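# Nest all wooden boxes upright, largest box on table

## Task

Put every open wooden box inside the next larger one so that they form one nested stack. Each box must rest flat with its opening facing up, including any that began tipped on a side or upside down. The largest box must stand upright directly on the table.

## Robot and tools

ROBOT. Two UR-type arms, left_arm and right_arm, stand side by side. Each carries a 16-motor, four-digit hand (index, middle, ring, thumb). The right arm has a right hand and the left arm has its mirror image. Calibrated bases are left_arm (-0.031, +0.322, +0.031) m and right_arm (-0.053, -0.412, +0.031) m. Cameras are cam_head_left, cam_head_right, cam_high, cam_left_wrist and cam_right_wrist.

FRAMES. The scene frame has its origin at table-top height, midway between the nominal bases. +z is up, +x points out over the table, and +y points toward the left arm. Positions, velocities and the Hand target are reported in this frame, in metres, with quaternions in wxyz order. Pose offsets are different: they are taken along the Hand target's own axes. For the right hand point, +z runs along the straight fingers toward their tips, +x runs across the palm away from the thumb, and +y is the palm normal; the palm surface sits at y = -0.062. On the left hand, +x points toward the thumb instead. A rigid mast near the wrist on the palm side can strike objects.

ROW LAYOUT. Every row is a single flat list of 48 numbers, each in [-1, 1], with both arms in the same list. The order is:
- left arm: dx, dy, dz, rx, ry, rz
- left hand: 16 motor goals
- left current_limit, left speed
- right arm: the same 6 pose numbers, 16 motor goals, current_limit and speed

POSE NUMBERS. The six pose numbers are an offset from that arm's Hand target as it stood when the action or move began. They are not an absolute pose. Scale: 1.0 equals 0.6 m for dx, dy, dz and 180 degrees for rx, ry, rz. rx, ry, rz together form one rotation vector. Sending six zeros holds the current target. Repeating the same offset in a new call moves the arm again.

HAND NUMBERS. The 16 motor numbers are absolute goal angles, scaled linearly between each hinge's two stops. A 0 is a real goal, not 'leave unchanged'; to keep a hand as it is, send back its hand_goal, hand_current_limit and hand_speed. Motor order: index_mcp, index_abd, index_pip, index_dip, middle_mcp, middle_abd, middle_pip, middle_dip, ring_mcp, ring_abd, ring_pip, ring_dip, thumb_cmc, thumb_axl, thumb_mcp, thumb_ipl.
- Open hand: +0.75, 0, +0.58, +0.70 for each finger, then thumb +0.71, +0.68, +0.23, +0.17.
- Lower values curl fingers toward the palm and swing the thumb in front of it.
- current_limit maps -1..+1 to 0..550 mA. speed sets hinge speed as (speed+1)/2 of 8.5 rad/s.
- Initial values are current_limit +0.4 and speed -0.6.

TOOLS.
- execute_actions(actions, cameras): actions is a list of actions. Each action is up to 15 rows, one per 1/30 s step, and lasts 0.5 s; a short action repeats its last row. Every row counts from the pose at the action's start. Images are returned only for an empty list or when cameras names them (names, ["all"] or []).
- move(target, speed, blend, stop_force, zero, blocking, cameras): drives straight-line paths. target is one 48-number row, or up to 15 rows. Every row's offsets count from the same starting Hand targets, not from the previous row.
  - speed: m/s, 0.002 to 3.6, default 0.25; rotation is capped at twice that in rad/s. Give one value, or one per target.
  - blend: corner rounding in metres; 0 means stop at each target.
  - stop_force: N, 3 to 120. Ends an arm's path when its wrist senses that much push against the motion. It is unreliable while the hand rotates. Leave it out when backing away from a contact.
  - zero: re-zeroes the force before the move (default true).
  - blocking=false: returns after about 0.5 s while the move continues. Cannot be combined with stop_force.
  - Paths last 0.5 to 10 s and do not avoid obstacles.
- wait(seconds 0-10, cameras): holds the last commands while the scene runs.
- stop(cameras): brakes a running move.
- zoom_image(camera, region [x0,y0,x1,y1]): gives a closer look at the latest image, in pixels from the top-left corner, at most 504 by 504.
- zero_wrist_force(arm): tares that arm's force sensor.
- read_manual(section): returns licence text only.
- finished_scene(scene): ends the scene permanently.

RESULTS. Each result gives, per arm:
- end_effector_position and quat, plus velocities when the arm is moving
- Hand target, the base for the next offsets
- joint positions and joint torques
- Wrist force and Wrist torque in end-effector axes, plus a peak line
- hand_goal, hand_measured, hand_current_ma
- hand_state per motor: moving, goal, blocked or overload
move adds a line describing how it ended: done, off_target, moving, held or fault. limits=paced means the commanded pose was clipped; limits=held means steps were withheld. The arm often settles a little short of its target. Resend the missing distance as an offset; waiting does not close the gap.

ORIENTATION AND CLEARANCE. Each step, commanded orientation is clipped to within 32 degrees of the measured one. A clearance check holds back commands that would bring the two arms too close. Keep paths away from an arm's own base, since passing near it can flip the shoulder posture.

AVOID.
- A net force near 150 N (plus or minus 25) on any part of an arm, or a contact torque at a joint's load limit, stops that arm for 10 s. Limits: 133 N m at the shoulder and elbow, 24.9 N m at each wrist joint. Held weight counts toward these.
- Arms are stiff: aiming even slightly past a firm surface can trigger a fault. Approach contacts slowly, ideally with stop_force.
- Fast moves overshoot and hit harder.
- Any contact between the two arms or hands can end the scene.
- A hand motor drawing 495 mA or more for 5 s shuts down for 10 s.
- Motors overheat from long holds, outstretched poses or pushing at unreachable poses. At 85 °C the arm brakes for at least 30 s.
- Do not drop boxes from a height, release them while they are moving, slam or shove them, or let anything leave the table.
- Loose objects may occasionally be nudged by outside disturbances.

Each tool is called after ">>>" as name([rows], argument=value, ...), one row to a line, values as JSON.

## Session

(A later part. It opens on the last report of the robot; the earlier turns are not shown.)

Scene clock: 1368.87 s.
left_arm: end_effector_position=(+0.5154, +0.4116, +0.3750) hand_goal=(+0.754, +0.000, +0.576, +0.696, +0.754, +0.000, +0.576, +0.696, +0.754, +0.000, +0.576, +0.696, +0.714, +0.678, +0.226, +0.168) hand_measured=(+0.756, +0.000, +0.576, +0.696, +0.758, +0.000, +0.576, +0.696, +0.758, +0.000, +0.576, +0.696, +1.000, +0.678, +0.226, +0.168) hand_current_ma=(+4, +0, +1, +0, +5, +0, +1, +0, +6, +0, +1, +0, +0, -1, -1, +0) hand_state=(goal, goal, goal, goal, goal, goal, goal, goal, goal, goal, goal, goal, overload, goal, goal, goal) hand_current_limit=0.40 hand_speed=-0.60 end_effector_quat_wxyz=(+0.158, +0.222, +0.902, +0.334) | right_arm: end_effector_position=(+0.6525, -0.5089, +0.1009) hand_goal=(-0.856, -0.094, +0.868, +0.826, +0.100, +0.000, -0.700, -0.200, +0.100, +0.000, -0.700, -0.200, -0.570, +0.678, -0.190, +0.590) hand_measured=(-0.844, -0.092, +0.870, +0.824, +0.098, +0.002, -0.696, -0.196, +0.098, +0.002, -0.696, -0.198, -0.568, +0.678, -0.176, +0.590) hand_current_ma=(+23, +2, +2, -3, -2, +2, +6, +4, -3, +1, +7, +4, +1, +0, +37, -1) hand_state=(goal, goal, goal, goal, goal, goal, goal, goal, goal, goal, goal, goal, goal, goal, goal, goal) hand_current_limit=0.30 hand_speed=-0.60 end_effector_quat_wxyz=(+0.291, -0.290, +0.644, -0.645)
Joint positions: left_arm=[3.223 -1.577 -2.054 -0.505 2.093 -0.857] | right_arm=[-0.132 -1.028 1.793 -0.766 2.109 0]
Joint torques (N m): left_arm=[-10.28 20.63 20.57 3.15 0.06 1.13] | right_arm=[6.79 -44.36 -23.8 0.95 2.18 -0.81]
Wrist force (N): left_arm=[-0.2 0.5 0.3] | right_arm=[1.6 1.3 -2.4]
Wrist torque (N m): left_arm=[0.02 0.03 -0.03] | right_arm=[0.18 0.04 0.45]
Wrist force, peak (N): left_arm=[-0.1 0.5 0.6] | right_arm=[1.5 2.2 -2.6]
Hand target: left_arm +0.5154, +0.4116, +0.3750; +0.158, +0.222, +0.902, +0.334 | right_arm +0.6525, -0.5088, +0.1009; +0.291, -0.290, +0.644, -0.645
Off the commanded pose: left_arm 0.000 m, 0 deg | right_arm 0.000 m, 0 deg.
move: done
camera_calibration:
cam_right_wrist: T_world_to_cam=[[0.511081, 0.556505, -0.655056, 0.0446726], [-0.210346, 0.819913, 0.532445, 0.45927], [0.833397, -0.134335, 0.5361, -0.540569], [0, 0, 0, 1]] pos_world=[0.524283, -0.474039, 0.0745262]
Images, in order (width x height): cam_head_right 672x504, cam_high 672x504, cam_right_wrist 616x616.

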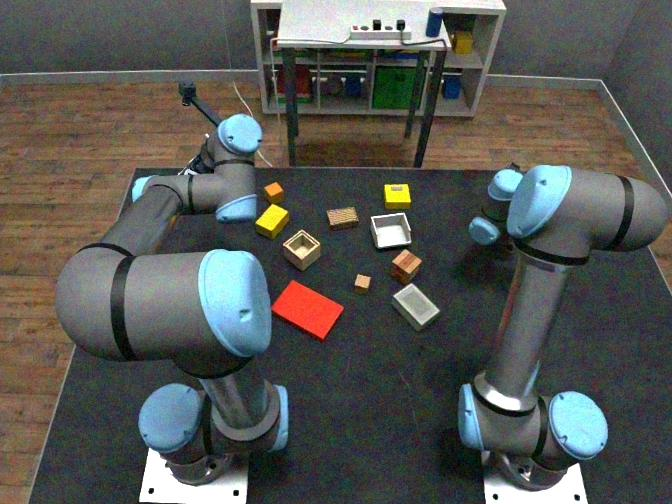

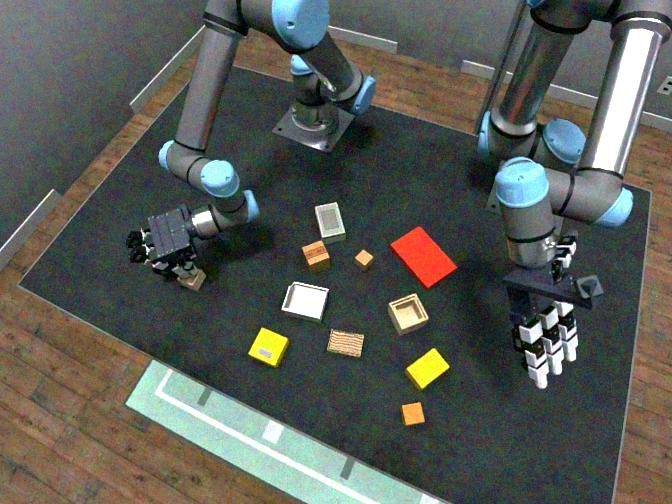

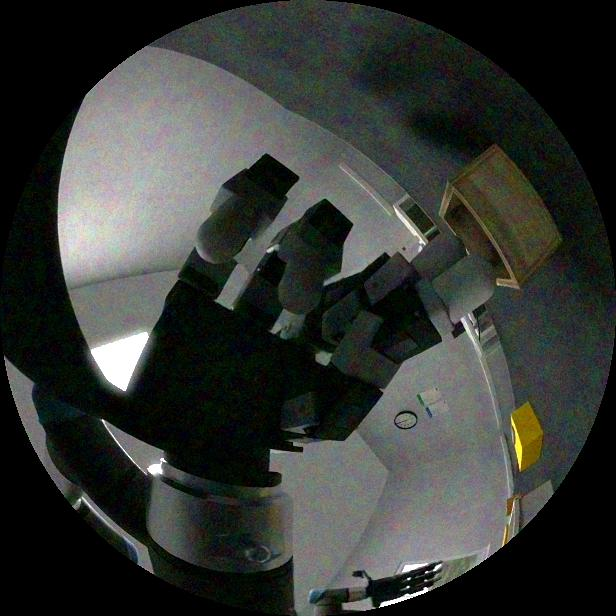

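>>> move(target=[0,0,0,0,0,0, 0.754,0,0.576,0.696,0.754,0,0.576,0.696,0.754,0,0.576,0.696,0.714,0.678,0.226,0.168,0.4,-0.6, -0.008,0.0033,0.0095,0,0,0, -0.857,-0.095,0.8686,0.826,0.1,0,-0.7,-0.2,0.1,0,-0.7,-0.2,-0.571,0.678,-0.19,0.589,0.3,-0.6], speed=0.06, cameras=["cam_right_wrist","cam_high"])

>>> zoom_image(camera="cam_right_wrist", region=[400, 170, 570, 340])

>>> zoom_image(camera="cam_high", region=[155, 240, 215, 300])

Scene clock: 1401.83 s.
left_arm: end_effector_position=(+0.5154, +0.4116, +0.3750) hand_goal=(+0.754, +0.000, +0.576, +0.696, +0.754, +0.000, +0.576, +0.696, +0.754, +0.000, +0.576, +0.696, +0.714, +0.678, +0.226, +0.168) hand_measured=(+0.756, +0.000, +0.576, +0.696, +0.758, +0.000, +0.576, +0.696, +0.758, +0.000, +0.576, +0.696, +1.000, +0.678, +0.226, +0.168) hand_current_ma=(+4, +0, +1, +0, +5, +0, +1, +0, +6, +0, +1, +0, +0, -1, -1, +0) hand_state=(goal, goal, goal, goal, goal, goal, goal, goal, goal, goal, goal, goal, overload, goal, goal, goal) hand_current_limit=0.40 hand_speed=-0.60 end_effector_quat_wxyz=(+0.158, +0.222, +0.902, +0.334) | right_arm: end_effector_position=(+0.6601, -0.5090, +0.0989) hand_goal=(-0.856, -0.094, +0.868, +0.826, +0.100, +0.000, -0.700, -0.200, +0.100, +0.000, -0.700, -0.200, -0.570, +0.678, -0.190, +0.590) hand_measured=(-0.844, -0.092, +0.870, +0.824, +0.098, +0.002, -0.696, -0.196, +0.098, +0.002, -0.696, -0.198, -0.568, +0.678, -0.176, +0.590) hand_current_ma=(+23, +2, +2, -3, -2, +2, +6, +4, -3, +1, +7, +4, +1, +0, +37, -1) hand_state=(goal, goal, goal, goal, goal, goal, goal, goal, goal, goal, goal, goal, goal, goal, goal, goal) hand_current_limit=0.30 hand_speed=-0.60 end_effector_quat_wxyz=(+0.291, -0.290, +0.644, -0.645)
Joint positions: left_arm=[3.223 -1.577 -2.054 -0.505 2.093 -0.857] | right_arm=[-0.129 -1.011 1.77 -0.76 2.111 0]
Joint torques (N m): left_arm=[-10.58 22.05 20.6 3.02 -0.24 1.26] | right_arm=[5.77 -47.07 -9.6 -0.57 1.77 -1.05]
Wrist force (N): left_arm=[-0.6 0.3 0.4] | right_arm=[1.4 1.1 -2.2]
Wrist torque (N m): left_arm=[0.00 0.09 -0.06] | right_arm=[0.14 0.06 0.43]
Wrist force, peak (N): left_arm=[-0.6 0.4 0.4] | right_arm=[1.5 1.4 -2.7]
Hand target: left_arm +0.5154, +0.4116, +0.3750; +0.158, +0.222, +0.902, +0.334 | right_arm +0.6600, -0.5090, +0.0990; +0.291, -0.290, +0.644, -0.645
Off the commanded pose: left_arm 0.000 m, 0 deg | right_arm 0.000 m, 0 deg.
move: done
camera_calibration:
cam_right_wrist: T_world_to_cam=[[0.511024, 0.556555, -0.655058, 0.0395879], [-0.210439, 0.819895, 0.532436, 0.462057], [0.833408, -0.134237, 0.536107, -0.545804], [0, 0, 0, 1]] pos_world=[0.531883, -0.474138, 0.0725262]
Images, in order (width x height): cam_high 672x504, cam_right_wrist 616x616.

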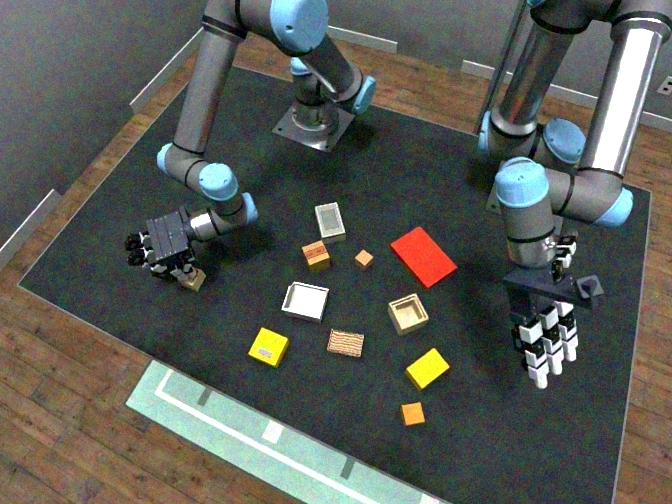

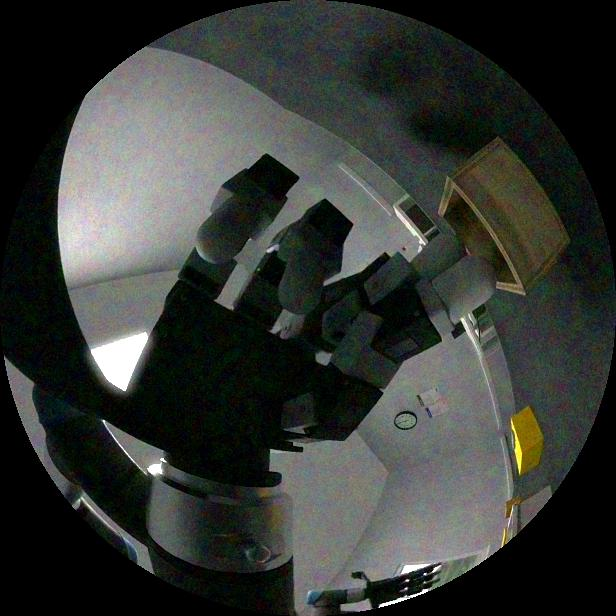

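Scaled by 2.965 from the camera's 616x616 image, which has a finer 880x880 frame.

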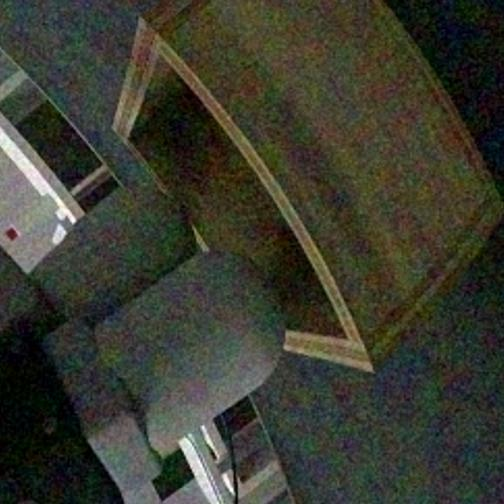

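Scaled by 8.400.

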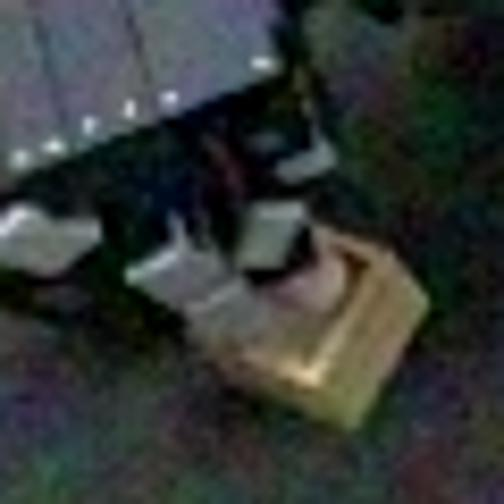

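>>> move(target=[0,0,0,0,0,0, 0.754,0,0.576,0.696,0.754,0,0.576,0.696,0.754,0,0.576,0.696,0.714,0.678,0.226,0.168,0.4,-0.6, 0,0.0440,0,0,0,0, -0.857,-0.095,0.8686,0.826,0.1,0,-0.7,-0.2,0.1,0,-0.7,-0.2,-0.571,0.678,-0.19,0.589,0.3,-0.6], speed=0.025, stop_force=3, cameras=["cam_right_wrist","cam_high"])

>>> zoom_image(camera="cam_right_wrist", region=[400, 170, 570, 340])

>>> zoom_image(camera="cam_high", region=[155, 240, 215, 300])

Scene clock: 1409.40 s.
left_arm: end_effector_position=(+0.5154, +0.4116, +0.3750) hand_goal=(+0.754, +0.000, +0.576, +0.696, +0.754, +0.000, +0.576, +0.696, +0.754, +0.000, +0.576, +0.696, +0.714, +0.678, +0.226, +0.168) hand_measured=(+0.756, +0.000, +0.576, +0.696, +0.758, +0.000, +0.576, +0.696, +0.758, +0.000, +0.576, +0.696, +1.000, +0.678, +0.226, +0.168) hand_current_ma=(+4, +0, +1, +0, +5, +0, +1, +0, +6, +0, +1, +0, +0, -1, -1, +0) hand_state=(goal, goal, goal, goal, goal, goal, goal, goal, goal, goal, goal, goal, overload, goal, goal, goal) hand_current_limit=0.40 hand_speed=-0.60 end_effector_quat_wxyz=(+0.158, +0.222, +0.902, +0.334) | right_arm: end_effector_position=(+0.6600, -0.5090, +0.0929) hand_goal=(-0.856, -0.094, +0.868, +0.826, +0.100, +0.000, -0.700, -0.200, +0.100, +0.000, -0.700, -0.200, -0.570, +0.678, -0.190, +0.590) hand_measured=(-0.844, -0.098, +0.870, +0.822, +0.098, +0.002, -0.696, -0.196, +0.098, +0.002, -0.696, -0.198, -0.572, +0.678, -0.176, +0.588) hand_current_ma=(+23, -3, +3, -7, -3, +2, +6, +4, -3, +1, +7, +4, -2, +0, +36, -1) hand_state=(goal, goal, goal, goal, goal, goal, goal, goal, goal, goal, goal, goal, goal, goal, goal, goal) hand_current_limit=0.30 hand_speed=-0.60 end_effector_quat_wxyz=(+0.291, -0.290, +0.644, -0.645)
Joint positions: left_arm=[3.223 -1.577 -2.054 -0.505 2.093 -0.857] | right_arm=[-0.129 -1.002 1.774 -0.773 2.111 0]
Joint torques (N m): left_arm=[-12.54 20.11 20.62 3.29 -0.21 1.3] | right_arm=[-6.38 -32.11 -24.4 -3.65 -1.53 0.21]
Wrist force (N): left_arm=[-0.4 0.4 0.2] | right_arm=[1.5 1.2 -2.4]
Wrist torque (N m): left_arm=[0.01 0.06 -0.04] | right_arm=[0.17 0.06 0.44]
Wrist force, peak (N): left_arm=[-0.5 0.6 0.2] | right_arm=[2.3 -2.7 -2.8]
Hand target: left_arm +0.5154, +0.4116, +0.3750; +0.158, +0.222, +0.902, +0.334 | right_arm +0.6600, -0.5090, +0.0929; +0.291, -0.290, +0.644, -0.645 (not the last commanded pose)
Off the commanded pose: left_arm 0.000 m, 0 deg | right_arm 0.020 m, 0 deg.
move: contact (right_arm)
camera_calibration:
cam_right_wrist: T_world_to_cam=[[0.511124, 0.556525, -0.655005, 0.0356381], [-0.210493, 0.819914, 0.532385, 0.465272], [0.833334, -0.134241, 0.536222, -0.542474], [0, 0, 0, 1]] pos_world=[0.531783, -0.474139, 0.0665264]
Images, in order (width x height): cam_high 672x504, cam_right_wrist 616x616.

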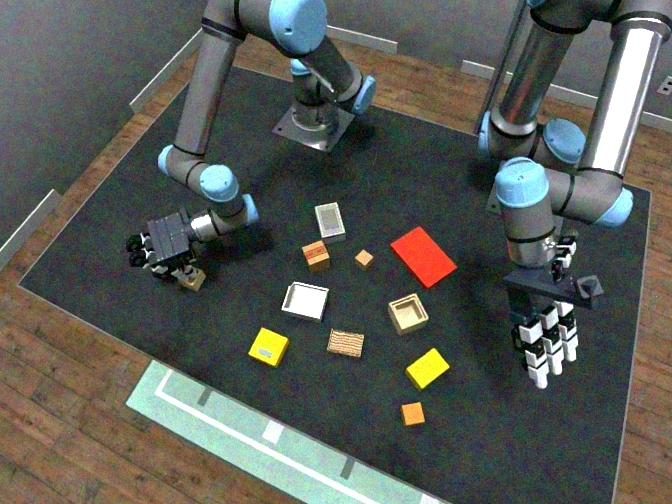

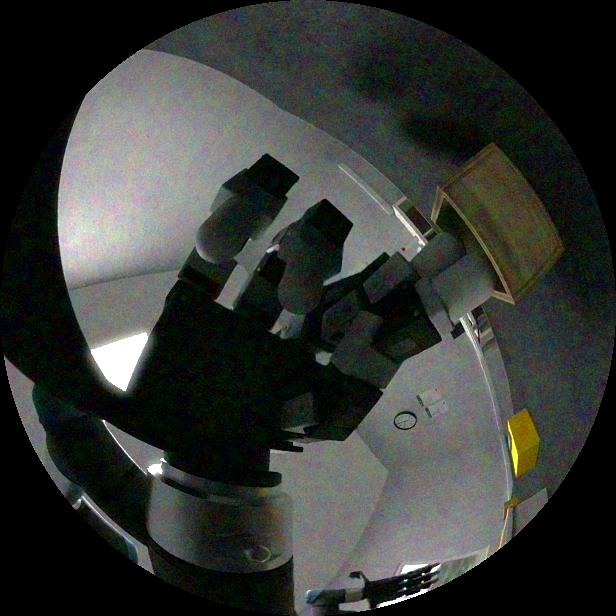

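Scaled by 2.965 from the camera's 616x616 image, which has a finer 880x880 frame.

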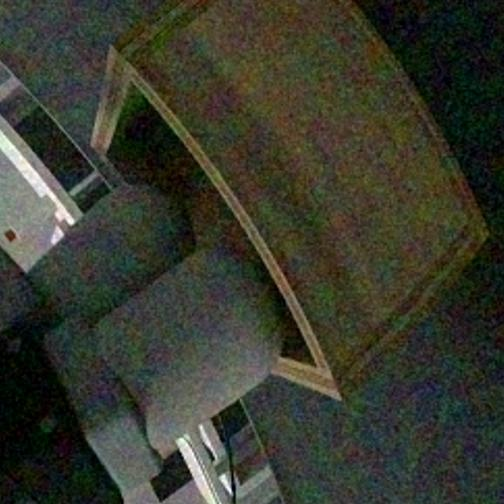

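Scaled by 8.400.

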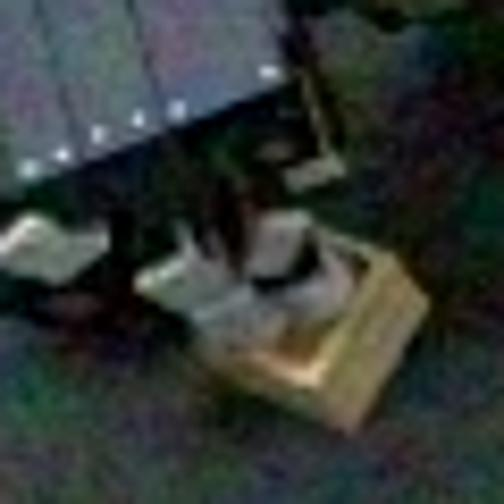

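>>> zoom_image(camera="cam_high", region=[170, 255, 210, 295])

>>> zoom_image(camera="cam_right_wrist", region=[420, 200, 520, 300])

Scaled by 12.600.

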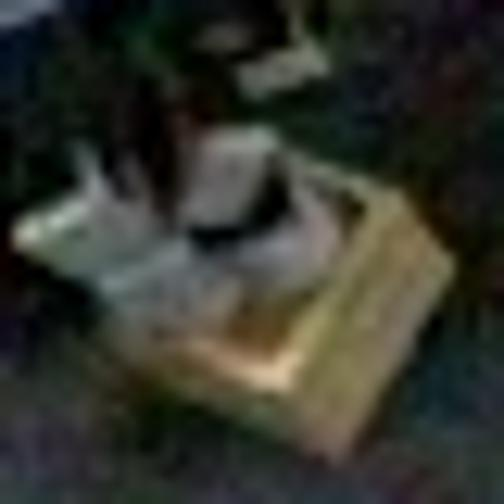

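Scaled by 5.040 from the camera's 616x616 image, which has a finer 880x880 frame.

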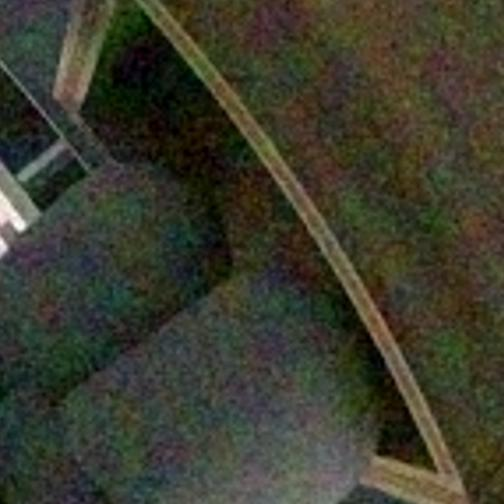

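>>> move([
  [0,0,0,0,0,0, 0.754,0,0.576,0.696,0.754,0,0.576,0.696,0.754,0,0.576,0.696,0.714,0.678,0.226,0.168,0.4,-0.6, 0,-0.0133,0,0,0,0, -0.857,-0.095,0.8686,0.826,0.1,0,-0.7,-0.2,0.1,0,-0.7,-0.2,-0.571,0.678,-0.19,0.589,0.3,-0.6],
  [0,0,0,0,0,0, 0.754,0,0.576,0.696,0.754,0,0.576,0.696,0.754,0,0.576,0.696,0.714,0.678,0.226,0.168,0.4,-0.6, 0.005,-0.0133,-0.0075,0,0,0, -0.857,-0.095,0.8686,0.826,0.1,0,-0.7,-0.2,0.1,0,-0.7,-0.2,-0.571,0.678,-0.19,0.589,0.3,-0.6],
], speed=0.05, cameras=["cam_high"])

>>> zoom_image(camera="cam_high", region=[170, 255, 210, 295])

>>> move(target=[0,0,0,0,0,0, 0.754,0,0.576,0.696,0.754,0,0.576,0.696,0.754,0,0.576,0.696,0.714,0.678,0.226,0.168,0.4,-0.6, 0,0.0467,0,0,0,0, -0.857,-0.095,0.8686,0.826,0.1,0,-0.7,-0.2,0.1,0,-0.7,-0.2,-0.571,0.678,-0.19,0.589,0.3,-0.6], speed=0.025, stop_force=3, cameras=["cam_right_wrist","cam_high"])

>>> zoom_image(camera="cam_high", region=[170, 255, 210, 295])

>>> zoom_image(camera="cam_right_wrist", region=[400, 170, 570, 340])

Scene clock: 1476.80 s.
left_arm: end_effector_position=(+0.5154, +0.4116, +0.3750) hand_goal=(+0.754, +0.000, +0.576, +0.696, +0.754, +0.000, +0.576, +0.696, +0.754, +0.000, +0.576, +0.696, +0.714, +0.678, +0.226, +0.168) hand_measured=(+0.756, +0.000, +0.576, +0.696, +0.758, +0.000, +0.576, +0.696, +0.758, +0.000, +0.576, +0.696, +1.000, +0.678, +0.226, +0.168) hand_current_ma=(+4, +0, +1, +0, +5, +0, +1, +0, +6, +0, +1, +0, +0, -1, -1, +0) hand_state=(goal, goal, goal, goal, goal, goal, goal, goal, goal, goal, goal, goal, overload, goal, goal, goal) hand_current_limit=0.40 hand_speed=-0.60 end_effector_quat_wxyz=(+0.158, +0.222, +0.902, +0.334) | right_arm: end_effector_position=(+0.6547, -0.5083, +0.1010) hand_goal=(-0.856, -0.094, +0.868, +0.826, +0.100, +0.000, -0.700, -0.200, +0.100, +0.000, -0.700, -0.200, -0.570, +0.678, -0.190, +0.590) hand_measured=(-0.844, -0.098, +0.870, +0.822, +0.098, +0.002, -0.696, -0.196, +0.098, +0.002, -0.696, -0.198, -0.572, +0.678, -0.176, +0.588) hand_current_ma=(+23, -3, +3, -7, -3, +2, +6, +4, -3, +1, +7, +4, -2, +0, +36, -1) hand_state=(goal, goal, goal, goal, goal, goal, goal, goal, goal, goal, goal, goal, goal, goal, goal, goal) hand_current_limit=0.30 hand_speed=-0.60 end_effector_quat_wxyz=(+0.291, -0.290, +0.644, -0.645)
Joint positions: left_arm=[3.223 -1.577 -2.054 -0.505 2.093 -0.857] | right_arm=[-0.13 -1.024 1.786 -0.763 2.111 0]
Joint torques (N m): left_arm=[-9.74 20.67 21.32 3.13 -0.3 1.28] | right_arm=[-8.93 -30.81 -24.56 0.96 -1.6 -0.17]
Wrist force (N): left_arm=[0.0 0.5 0.3] | right_arm=[1.3 1.4 -2.2]
Wrist torque (N m): left_arm=[0.01 0.01 -0.01] | right_arm=[0.18 0.08 0.43]
Wrist force, peak (N): left_arm=[-0.3 0.3 0.7] | right_arm=[1.7 1.5 -2.7]
Hand target: left_arm +0.5154, +0.4116, +0.3750; +0.158, +0.222, +0.902, +0.334 | right_arm +0.6546, -0.5083, +0.1009; +0.291, -0.290, +0.644, -0.645
Off the commanded pose: left_arm 0.000 m, 0 deg | right_arm 0.000 m, 0 deg.
move: done
Images, in order (width x height): cam_high 672x504.

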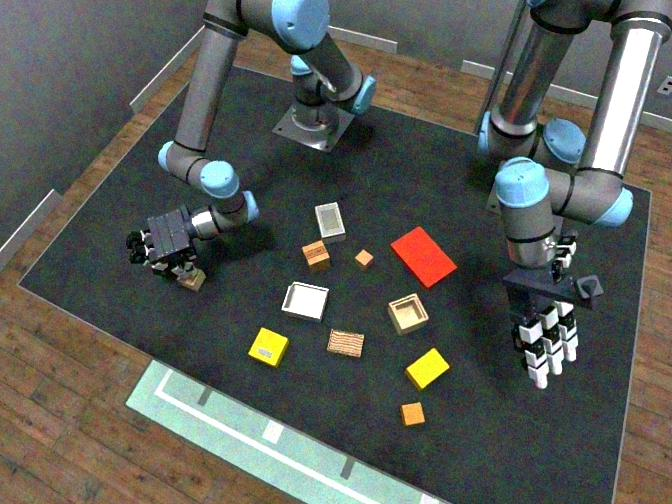

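Scaled by 12.600.

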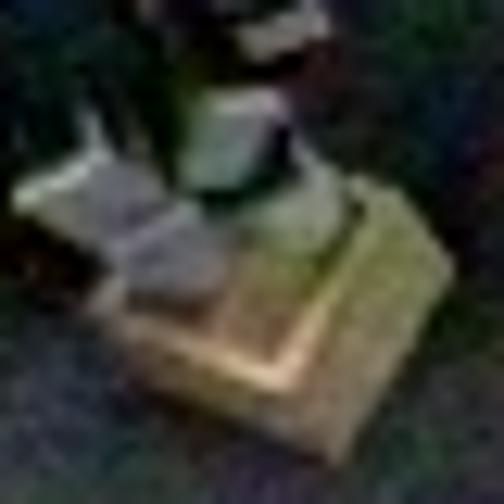

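Scene clock: 1479.07 s.
left_arm: end_effector_position=(+0.5154, +0.4116, +0.3750) hand_goal=(+0.754, +0.000, +0.576, +0.696, +0.754, +0.000, +0.576, +0.696, +0.754, +0.000, +0.576, +0.696, +0.714, +0.678, +0.226, +0.168) hand_measured=(+0.756, +0.000, +0.576, +0.696, +0.758, +0.000, +0.576, +0.696, +0.758, +0.000, +0.576, +0.696, +1.000, +0.678, +0.226, +0.168) hand_current_ma=(+4, +0, +1, +0, +5, +0, +1, +0, +6, +0, +1, +0, +0, -1, -1, +0) hand_state=(goal, goal, goal, goal, goal, goal, goal, goal, goal, goal, goal, goal, overload, goal, goal, goal) hand_current_limit=0.40 hand_speed=-0.60 end_effector_quat_wxyz=(+0.158, +0.222, +0.902, +0.334) | right_arm: end_effector_position=(+0.6546, -0.5083, +0.0729) hand_goal=(-0.856, -0.094, +0.868, +0.826, +0.100, +0.000, -0.700, -0.200, +0.100, +0.000, -0.700, -0.200, -0.570, +0.678, -0.190, +0.590) hand_measured=(-0.844, -0.098, +0.870, +0.822, +0.098, +0.002, -0.696, -0.196, +0.098, +0.002, -0.696, -0.198, -0.572, +0.678, -0.176, +0.588) hand_current_ma=(+23, -3, +3, -7, -3, +2, +6, +4, -3, +1, +7, +4, -2, +0, +36, -1) hand_state=(goal, goal, goal, goal, goal, goal, goal, goal, goal, goal, goal, goal, goal, goal, goal, goal) hand_current_limit=0.30 hand_speed=-0.60 end_effector_quat_wxyz=(+0.291, -0.290, +0.644, -0.645)
Joint positions: left_arm=[3.223 -1.577 -2.054 -0.505 2.093 -0.857] | right_arm=[-0.13 -0.976 1.8 -0.825 2.111 0]
Joint torques (N m): left_arm=[-10.98 19.94 21.45 3.38 -0.44 1.24] | right_arm=[1.66 -47.22 -23.78 0.93 1.73 -0.8]
Wrist force (N): left_arm=[-0.3 0.3 -0.1] | right_arm=[1.4 1.1 -2.6]
Wrist torque (N m): left_arm=[0.02 0.05 -0.03] | right_arm=[0.18 0.08 0.43]
Wrist force, peak (N): left_arm=[-0.5 0.5 0.5] | right_arm=[1.5 1.4 -2.7]
Hand target: left_arm +0.5154, +0.4116, +0.3750; +0.158, +0.222, +0.902, +0.334 | right_arm +0.6546, -0.5083, +0.0729; +0.291, -0.290, +0.644, -0.645
Off the commanded pose: left_arm 0.000 m, 0 deg | right_arm 0.000 m, 0 deg.
move: done
camera_calibration:
cam_right_wrist: T_world_to_cam=[[0.511124, 0.556525, -0.655005, 0.0248574], [-0.210493, 0.819914, 0.532385, 0.47423], [0.833334, -0.134241, 0.536222, -0.527239], [0, 0, 0, 1]] pos_world=[0.526483, -0.473439, 0.0465264]
Images, in order (width x height): cam_high 672x504, cam_right_wrist 616x616.

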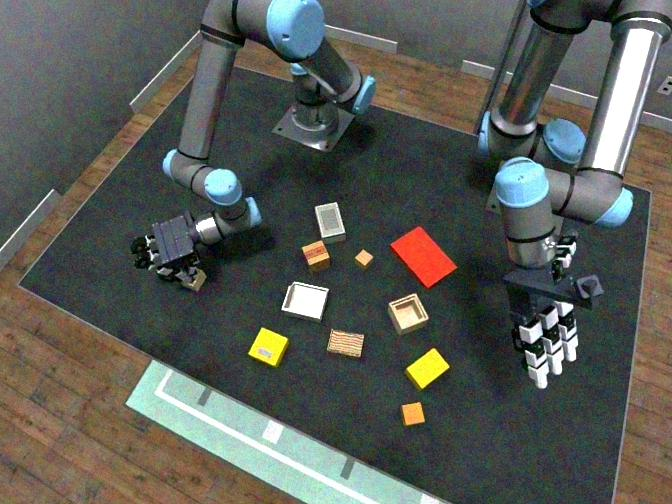

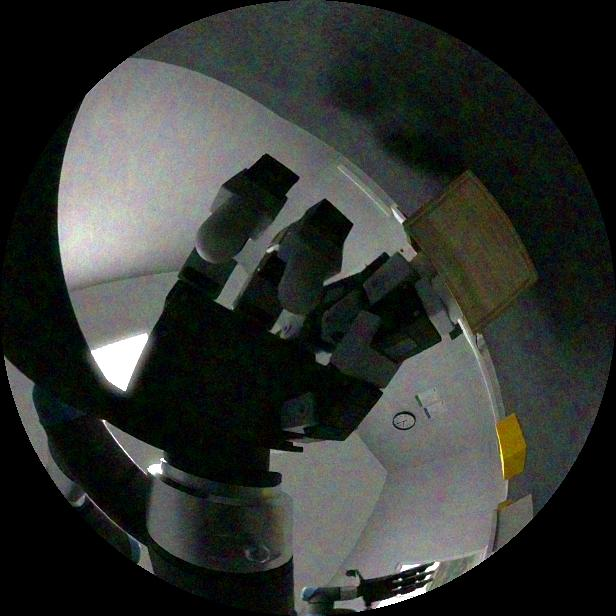

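Scaled by 12.600.

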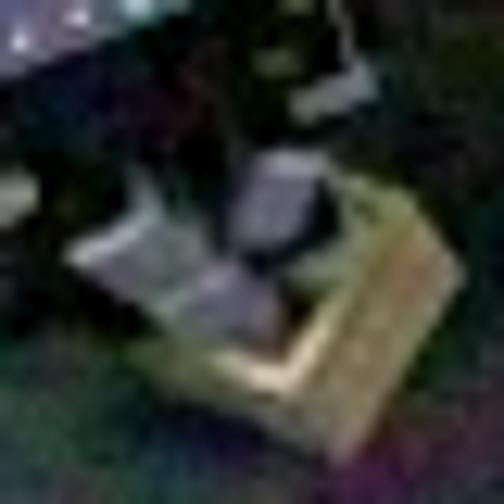

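Scaled by 2.965 from the camera's 616x616 image, which has a finer 880x880 frame.

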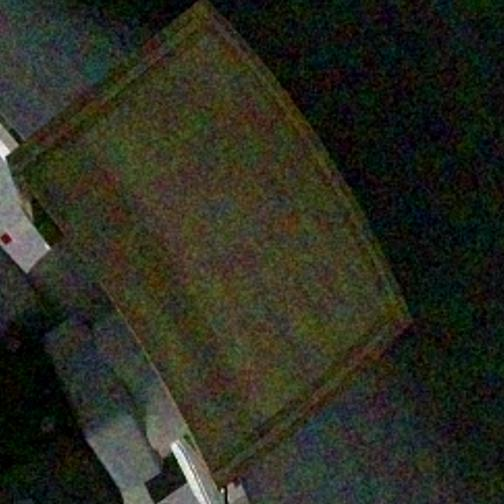

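>>> move(target=[0,0,0,0,0,0, 0.754,0,0.576,0.696,0.754,0,0.576,0.696,0.754,0,0.576,0.696,0.714,0.678,0.226,0.168,0.4,-0.6, 0,0,0,0,0,0, -0.70,-0.095,0.8686,0.826,0.1,0,-0.7,-0.2,0.1,0,-0.7,-0.2,-0.571,0.678,-0.05,0.589,0.2,-0.9], cameras=["cam_right_wrist","cam_high"])

>>> zoom_image(camera="cam_right_wrist", region=[400, 150, 570, 340])

>>> zoom_image(camera="cam_high", region=[170, 255, 210, 295])

Scene clock: 1484.37 s.
left_arm: end_effector_position=(+0.5154, +0.4116, +0.3750) hand_goal=(+0.754, +0.000, +0.576, +0.696, +0.754, +0.000, +0.576, +0.696, +0.754, +0.000, +0.576, +0.696, +0.714, +0.678, +0.226, +0.168) hand_measured=(+0.756, +0.000, +0.576, +0.696, +0.758, +0.000, +0.576, +0.696, +0.758, +0.000, +0.576, +0.696, +1.000, +0.678, +0.226, +0.168) hand_current_ma=(+4, +0, +1, +0, +5, +0, +1, +0, +6, +0, +1, +0, +0, -1, -1, +0) hand_state=(goal, goal, goal, goal, goal, goal, goal, goal, goal, goal, goal, goal, overload, goal, goal, goal) hand_current_limit=0.40 hand_speed=-0.60 end_effector_quat_wxyz=(+0.158, +0.222, +0.902, +0.334) | right_arm: end_effector_position=(+0.6546, -0.5083, +0.0729) hand_goal=(-0.700, -0.094, +0.868, +0.826, +0.100, +0.000, -0.700, -0.200, +0.100, +0.000, -0.700, -0.200, -0.570, +0.678, -0.050, +0.590) hand_measured=(-0.802, -0.100, +0.846, +0.818, +0.098, +0.002, -0.696, -0.196, +0.098, +0.002, -0.696, -0.198, -0.572, +0.678, -0.154, +0.578) hand_current_ma=(-330, -7, -51, -12, -3, +2, +6, +4, -3, +1, +7, +4, -2, +0, -330, -30) hand_state=(blocked, goal, blocked, goal, goal, goal, goal, goal, goal, goal, goal, goal, goal, goal, blocked, goal) hand_current_limit=0.20 hand_speed=-0.90 end_effector_quat_wxyz=(+0.291, -0.290, +0.644, -0.645)
Joint positions: left_arm=[3.223 -1.577 -2.054 -0.505 2.093 -0.857] | right_arm=[-0.13 -0.976 1.8 -0.825 2.111 0]
Joint torques (N m): left_arm=[-11.81 20.19 20.79 3.3 -0.44 1.2] | right_arm=[4.91 -43.72 -20.6 0.69 1.82 -0.94]
Wrist force (N): left_arm=[-0.2 0.3 0.4] | right_arm=[2.0 -2.4 -2.6]
Wrist torque (N m): left_arm=[-0.01 0.05 -0.03] | right_arm=[-0.08 0.02 0.46]
Wrist force, peak (N): left_arm=[-0.5 0.6 0.3] | right_arm=[2.3 -3.2 -2.5]
Hand target: left_arm +0.5154, +0.4116, +0.3750; +0.158, +0.222, +0.902, +0.334 | right_arm +0.6546, -0.5083, +0.0729; +0.291, -0.290, +0.644, -0.645
Off the commanded pose: left_arm 0.000 m, 0 deg | right_arm 0.000 m, 0 deg.
move: done
camera_calibration:
cam_right_wrist: T_world_to_cam=[[0.511124, 0.556525, -0.655005, 0.0248574], [-0.210493, 0.819914, 0.532385, 0.47423], [0.833334, -0.134241, 0.536222, -0.527239], [0, 0, 0, 1]] pos_world=[0.526483, -0.473439, 0.0465264]
Images, in order (width x height): cam_high 672x504, cam_right_wrist 616x616.

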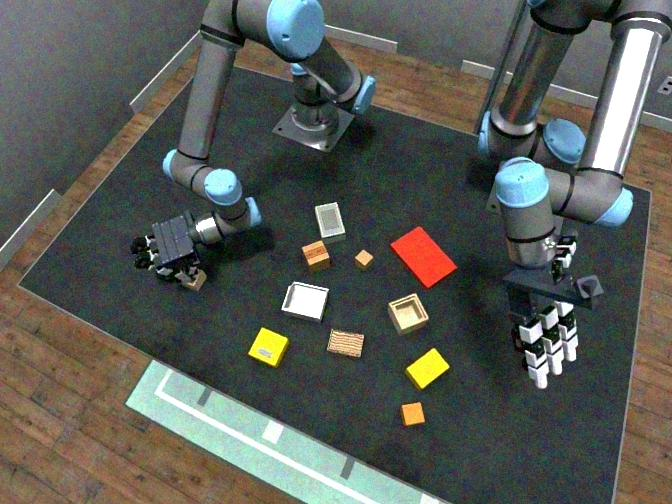

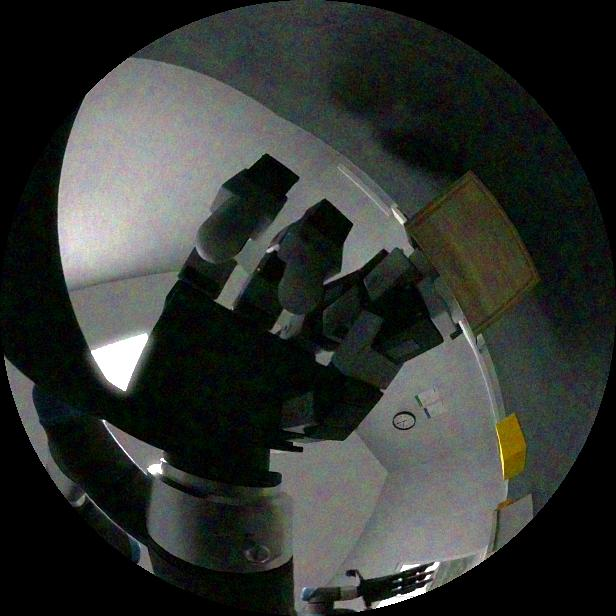

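Scaled by 2.653 from the camera's 616x616 image, which has a finer 880x880 frame.

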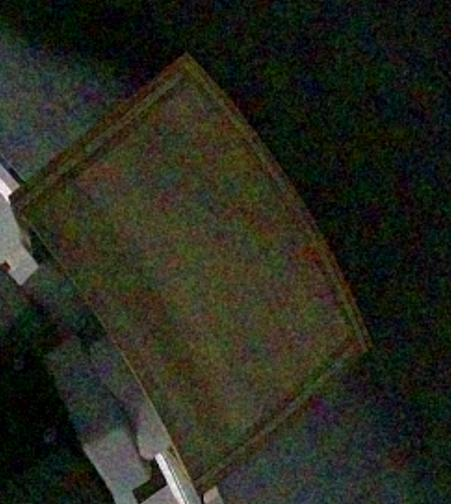

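Scaled by 12.600.

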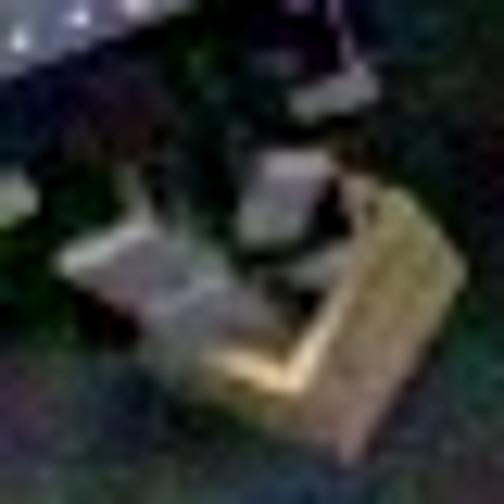

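>>> move(target=[0,0,0,0,0,0, 0.754,0,0.576,0.696,0.754,0,0.576,0.696,0.754,0,0.576,0.696,0.714,0.678,0.226,0.168,0.4,-0.6, 0,-0.1667,0,0,0,0, -0.70,-0.095,0.8686,0.826,0.1,0,-0.7,-0.2,0.1,0,-0.7,-0.2,-0.571,0.678,-0.05,0.589,0.2,-0.9], speed=0.1, cameras=["cam_right_wrist","cam_high","cam_head_right"])

>>> zoom_image(camera="cam_right_wrist", region=[400, 150, 570, 340])

>>> zoom_image(camera="cam_high", region=[140, 230, 220, 310])

Scene clock: 1493.23 s.
left_arm: end_effector_position=(+0.5154, +0.4116, +0.3750) hand_goal=(+0.754, +0.000, +0.576, +0.696, +0.754, +0.000, +0.576, +0.696, +0.754, +0.000, +0.576, +0.696, +0.714, +0.678, +0.226, +0.168) hand_measured=(+0.756, +0.000, +0.576, +0.696, +0.758, +0.000, +0.576, +0.696, +0.758, +0.000, +0.576, +0.696, +1.000, +0.678, +0.226, +0.168) hand_current_ma=(+4, +0, +1, +0, +5, +0, +1, +0, +6, +0, +1, +0, +0, -1, -1, +0) hand_state=(goal, goal, goal, goal, goal, goal, goal, goal, goal, goal, goal, goal, overload, goal, goal, goal) hand_current_limit=0.40 hand_speed=-0.60 end_effector_quat_wxyz=(+0.158, +0.222, +0.902, +0.334) | right_arm: end_effector_position=(+0.6546, -0.5082, +0.1729) hand_goal=(-0.700, -0.094, +0.868, +0.826, +0.100, +0.000, -0.700, -0.200, +0.100, +0.000, -0.700, -0.200, -0.570, +0.678, -0.050, +0.590) hand_measured=(-0.794, -0.100, +0.840, +0.814, +0.098, +0.002, -0.696, -0.196, +0.098, +0.002, -0.696, -0.198, -0.564, +0.678, -0.146, +0.574) hand_current_ma=(-330, -7, -65, -22, -3, +2, +6, +4, -3, +1, +7, +4, +9, +0, -330, -44) hand_state=(blocked, goal, blocked, goal, goal, goal, goal, goal, goal, goal, goal, goal, goal, goal, blocked, goal) hand_current_limit=0.20 hand_speed=-0.90 end_effector_quat_wxyz=(+0.291, -0.290, +0.644, -0.645)
Joint positions: left_arm=[3.223 -1.577 -2.054 -0.505 2.093 -0.857] | right_arm=[-0.13 -1.133 1.73 -0.599 2.111 0]
Joint torques (N m): left_arm=[-10.63 20.19 21.51 3.28 -0.47 1.46] | right_arm=[-4.51 -38.3 -11.53 -1.6 -1.4 0.47]
Wrist force (N): left_arm=[-0.5 0.1 0.2] | right_arm=[1.4 1.6 -2.6]
Wrist torque (N m): left_arm=[-0.02 0.08 -0.04] | right_arm=[0.21 0.05 0.45]
Wrist force, peak (N): left_arm=[-0.5 0.4 0.7] | right_arm=[2.3 -3.5 -2.7]
Hand target: left_arm +0.5154, +0.4116, +0.3750; +0.158, +0.222, +0.902, +0.334 | right_arm +0.6545, -0.5083, +0.1729; +0.291, -0.290, +0.644, -0.645
Off the commanded pose: left_arm 0.000 m, 0 deg | right_arm 0.000 m, 0 deg.
move: done
camera_calibration:
cam_right_wrist: T_world_to_cam=[[0.511169, 0.556557, -0.654943, 0.090391], [-0.210562, 0.819893, 0.532389, 0.420996], [0.833288, -0.134235, 0.536294, -0.580762], [0, 0, 0, 1]] pos_world=[0.526383, -0.473438, 0.146527]
Images, in order (width x height): cam_head_right 672x504, cam_high 672x504, cam_right_wrist 616x616.

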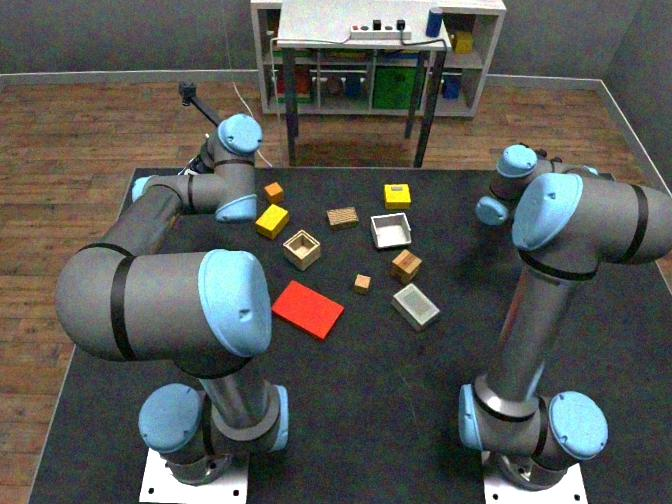

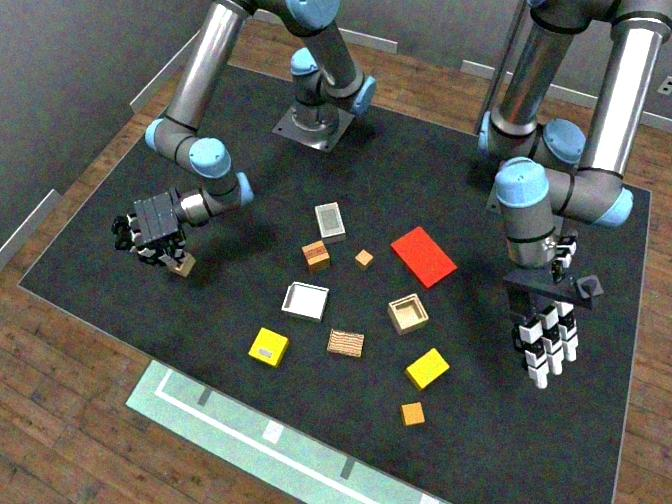

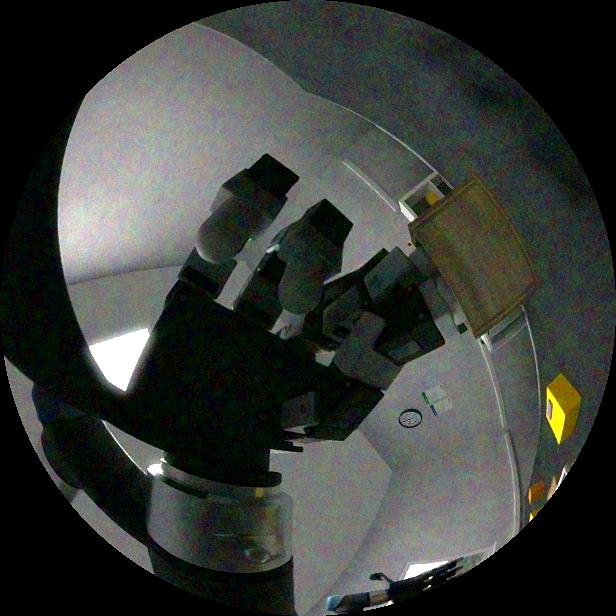

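Scaled by 2.653 from the camera's 616x616 image, which has a finer 880x880 frame.

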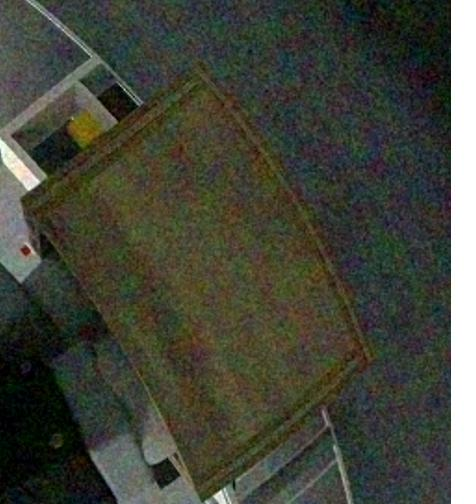

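Scaled by 6.300.

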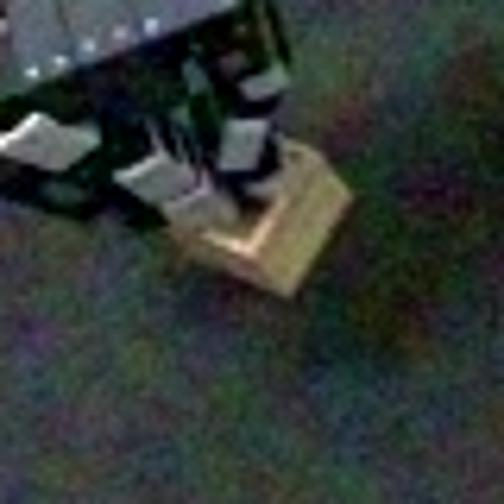

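>>> move([
  [0,0,0,0,0,0, 0.754,0,0.576,0.696,0.754,0,0.576,0.696,0.754,0,0.576,0.696,0.714,0.678,0.226,0.168,0.4,-0.6, -0.1,-0.05,-0.15,0,-0.04,0, -0.70,-0.095,0.8686,0.826,0.1,0,-0.7,-0.2,0.1,0,-0.7,-0.2,-0.571,0.678,-0.05,0.589,0.2,-0.9],
  [0,0,0,0,0,0, 0.754,0,0.576,0.696,0.754,0,0.576,0.696,0.754,0,0.576,0.696,0.714,0.678,0.226,0.168,0.4,-0.6, -0.6306,0.005,-0.8067,0,-0.2306,0, -0.70,-0.095,0.8686,0.826,0.1,0,-0.7,-0.2,0.1,0,-0.7,-0.2,-0.571,0.678,-0.05,0.589,0.2,-0.9],
], speed=0.25, blend=[0.05,0], cameras=["cam_head_left","cam_head_right","cam_high","cam_right_wrist"])

>>> zoom_image(camera="cam_right_wrist", region=[380, 110, 610, 340])

>>> zoom_image(camera="cam_head_right", region=[278, 212, 338, 272])

>>> zoom_image(camera="cam_head_left", region=[275, 215, 325, 265])

Scene clock: 1508.33 s.
left_arm: end_effector_position=(+0.5154, +0.4116, +0.3750) hand_goal=(+0.754, +0.000, +0.576, +0.696, +0.754, +0.000, +0.576, +0.696, +0.754, +0.000, +0.576, +0.696, +0.714, +0.678, +0.226, +0.168) hand_measured=(+0.756, +0.000, +0.576, +0.696, +0.758, +0.000, +0.576, +0.696, +0.758, +0.000, +0.576, +0.696, +1.000, +0.678, +0.226, +0.168) hand_current_ma=(+4, +0, +1, +0, +5, +0, +1, +0, +6, +0, +1, +0, +0, -1, -1, +0) hand_state=(goal, goal, goal, goal, goal, goal, goal, goal, goal, goal, goal, goal, overload, goal, goal, goal) hand_current_limit=0.40 hand_speed=-0.60 end_effector_quat_wxyz=(+0.158, +0.222, +0.902, +0.334) | right_arm: end_effector_position=(+0.5422, +0.0956, +0.1697) hand_goal=(-0.700, -0.094, +0.868, +0.826, +0.100, +0.000, -0.700, -0.200, +0.100, +0.000, -0.700, -0.200, -0.570, +0.678, -0.050, +0.590) hand_measured=(-0.792, -0.100, +0.840, +0.814, +0.098, +0.002, -0.696, -0.196, +0.098, +0.002, -0.696, -0.198, -0.564, +0.678, -0.146, +0.574) hand_current_ma=(-330, -7, -67, -23, -3, +2, +6, +4, -3, +1, +7, +4, +10, +0, -330, -47) hand_state=(blocked, goal, blocked, goal, goal, goal, goal, goal, goal, goal, goal, goal, goal, goal, blocked, goal) hand_current_limit=0.20 hand_speed=-0.90 end_effector_quat_wxyz=(+0.500, -0.500, +0.499, -0.500)
Joint positions: left_arm=[3.223 -1.577 -2.054 -0.505 2.093 -0.857] | right_arm=[0.757 -0.952 1.443 -0.493 2.273 -0.001]
Joint torques (N m): left_arm=[-11.79 20.09 21.74 3.48 -0.57 1.28] | right_arm=[5.96 -38.98 -27.5 -3.2 2.35 0.63]
Wrist force (N): left_arm=[-0.4 0.5 0.3] | right_arm=[1.3 1.5 -2.6]
Wrist torque (N m): left_arm=[0.03 0.06 -0.04] | right_arm=[0.23 0.09 0.46]
Wrist force, peak (N): left_arm=[-0.6 0.5 0.4] | right_arm=[2.2 2.6 -1.4]
Hand target: left_arm +0.5154, +0.4116, +0.3750; +0.158, +0.222, +0.902, +0.334 | right_arm +0.5422, +0.0958, +0.1697; +0.501, -0.500, +0.499, -0.500
Off the commanded pose: left_arm 0.000 m, 0 deg | right_arm 0.000 m, 0 deg.
move: done
camera_calibration:
cam_right_wrist: T_world_to_cam=[[0.0140625, 0.754915, -0.655672, 0.0602733], [-0.701042, 0.475018, 0.531882, 0.202981], [0.712982, 0.452174, 0.535907, -0.395157], [0, 0, 0, 1]] pos_world=[0.42319, 0.0367588, 0.143325]
Images, in order (width x height): cam_head_left 672x504, cam_head_right 672x504, cam_high 672x504, cam_right_wrist 616x616.

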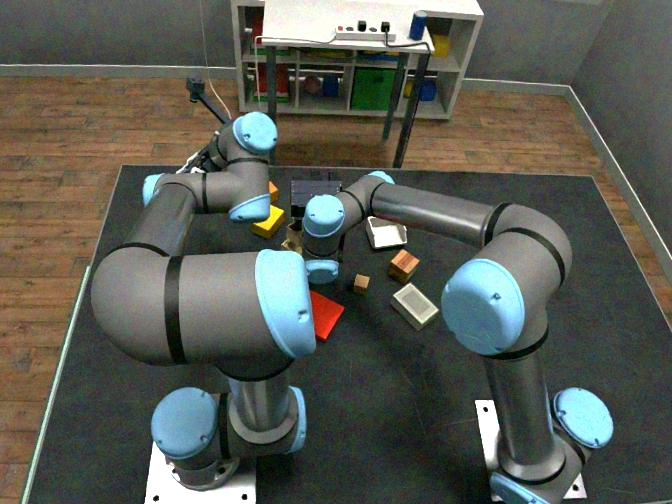

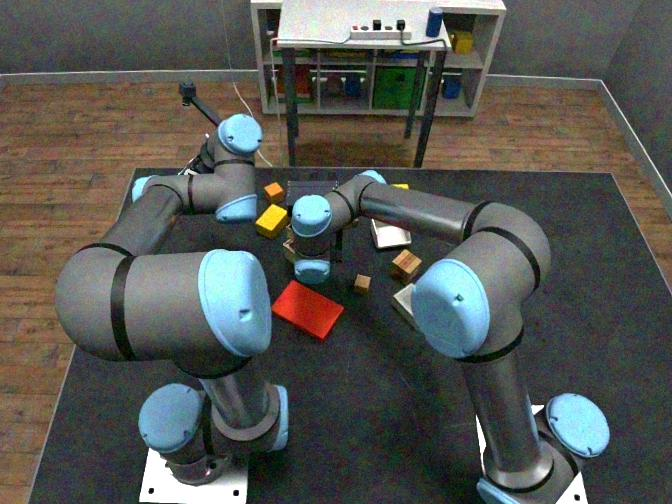

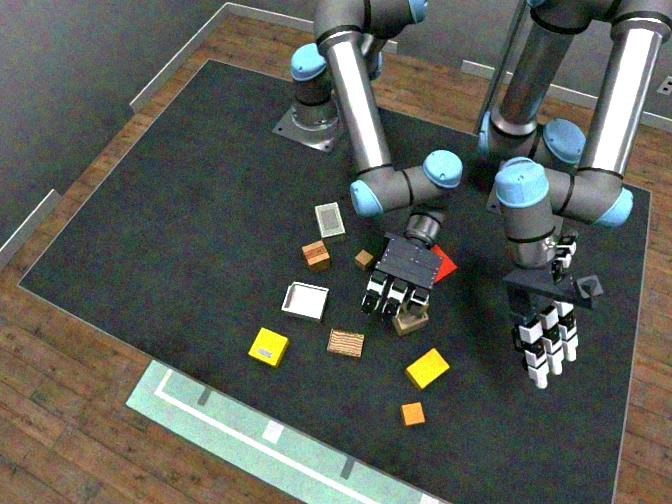

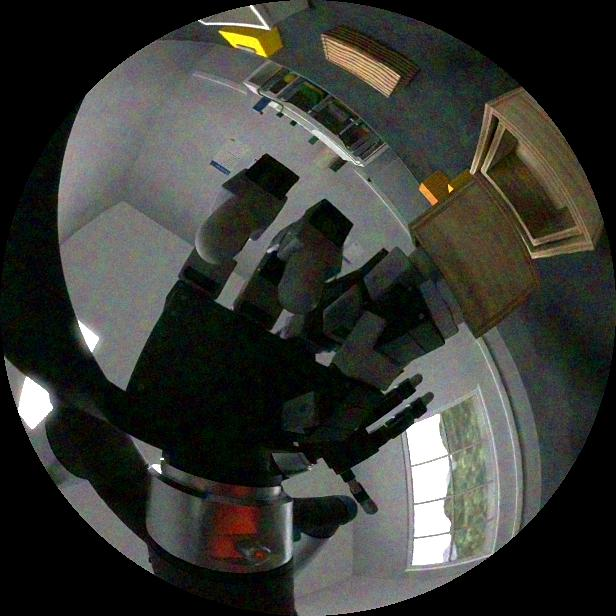

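Scaled by 2.191 from the camera's 616x616 image, which has a finer 880x880 frame.

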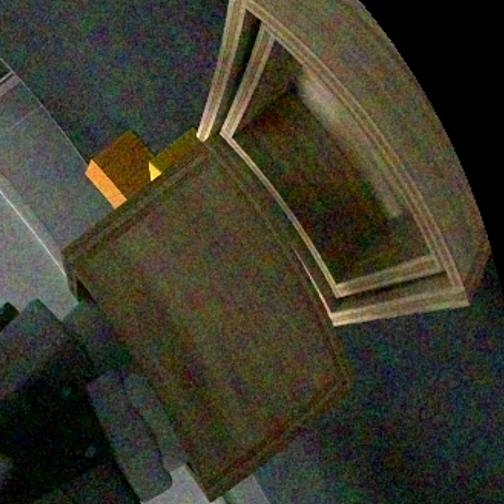

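Scaled by 8.400.

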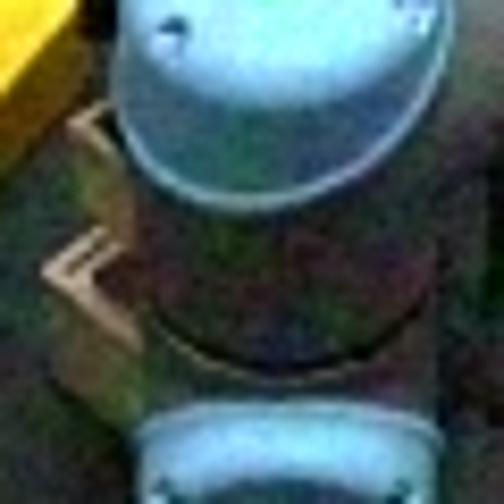

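Scaled by 10.080.

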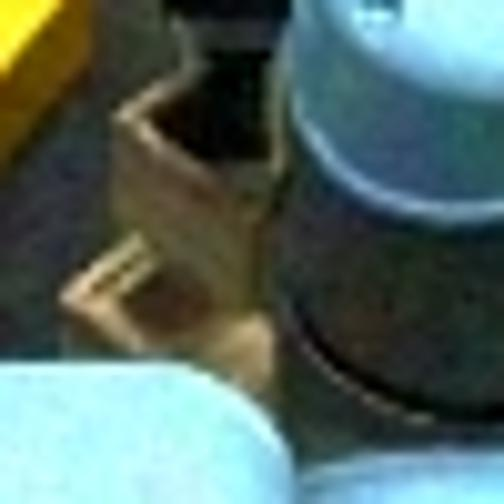

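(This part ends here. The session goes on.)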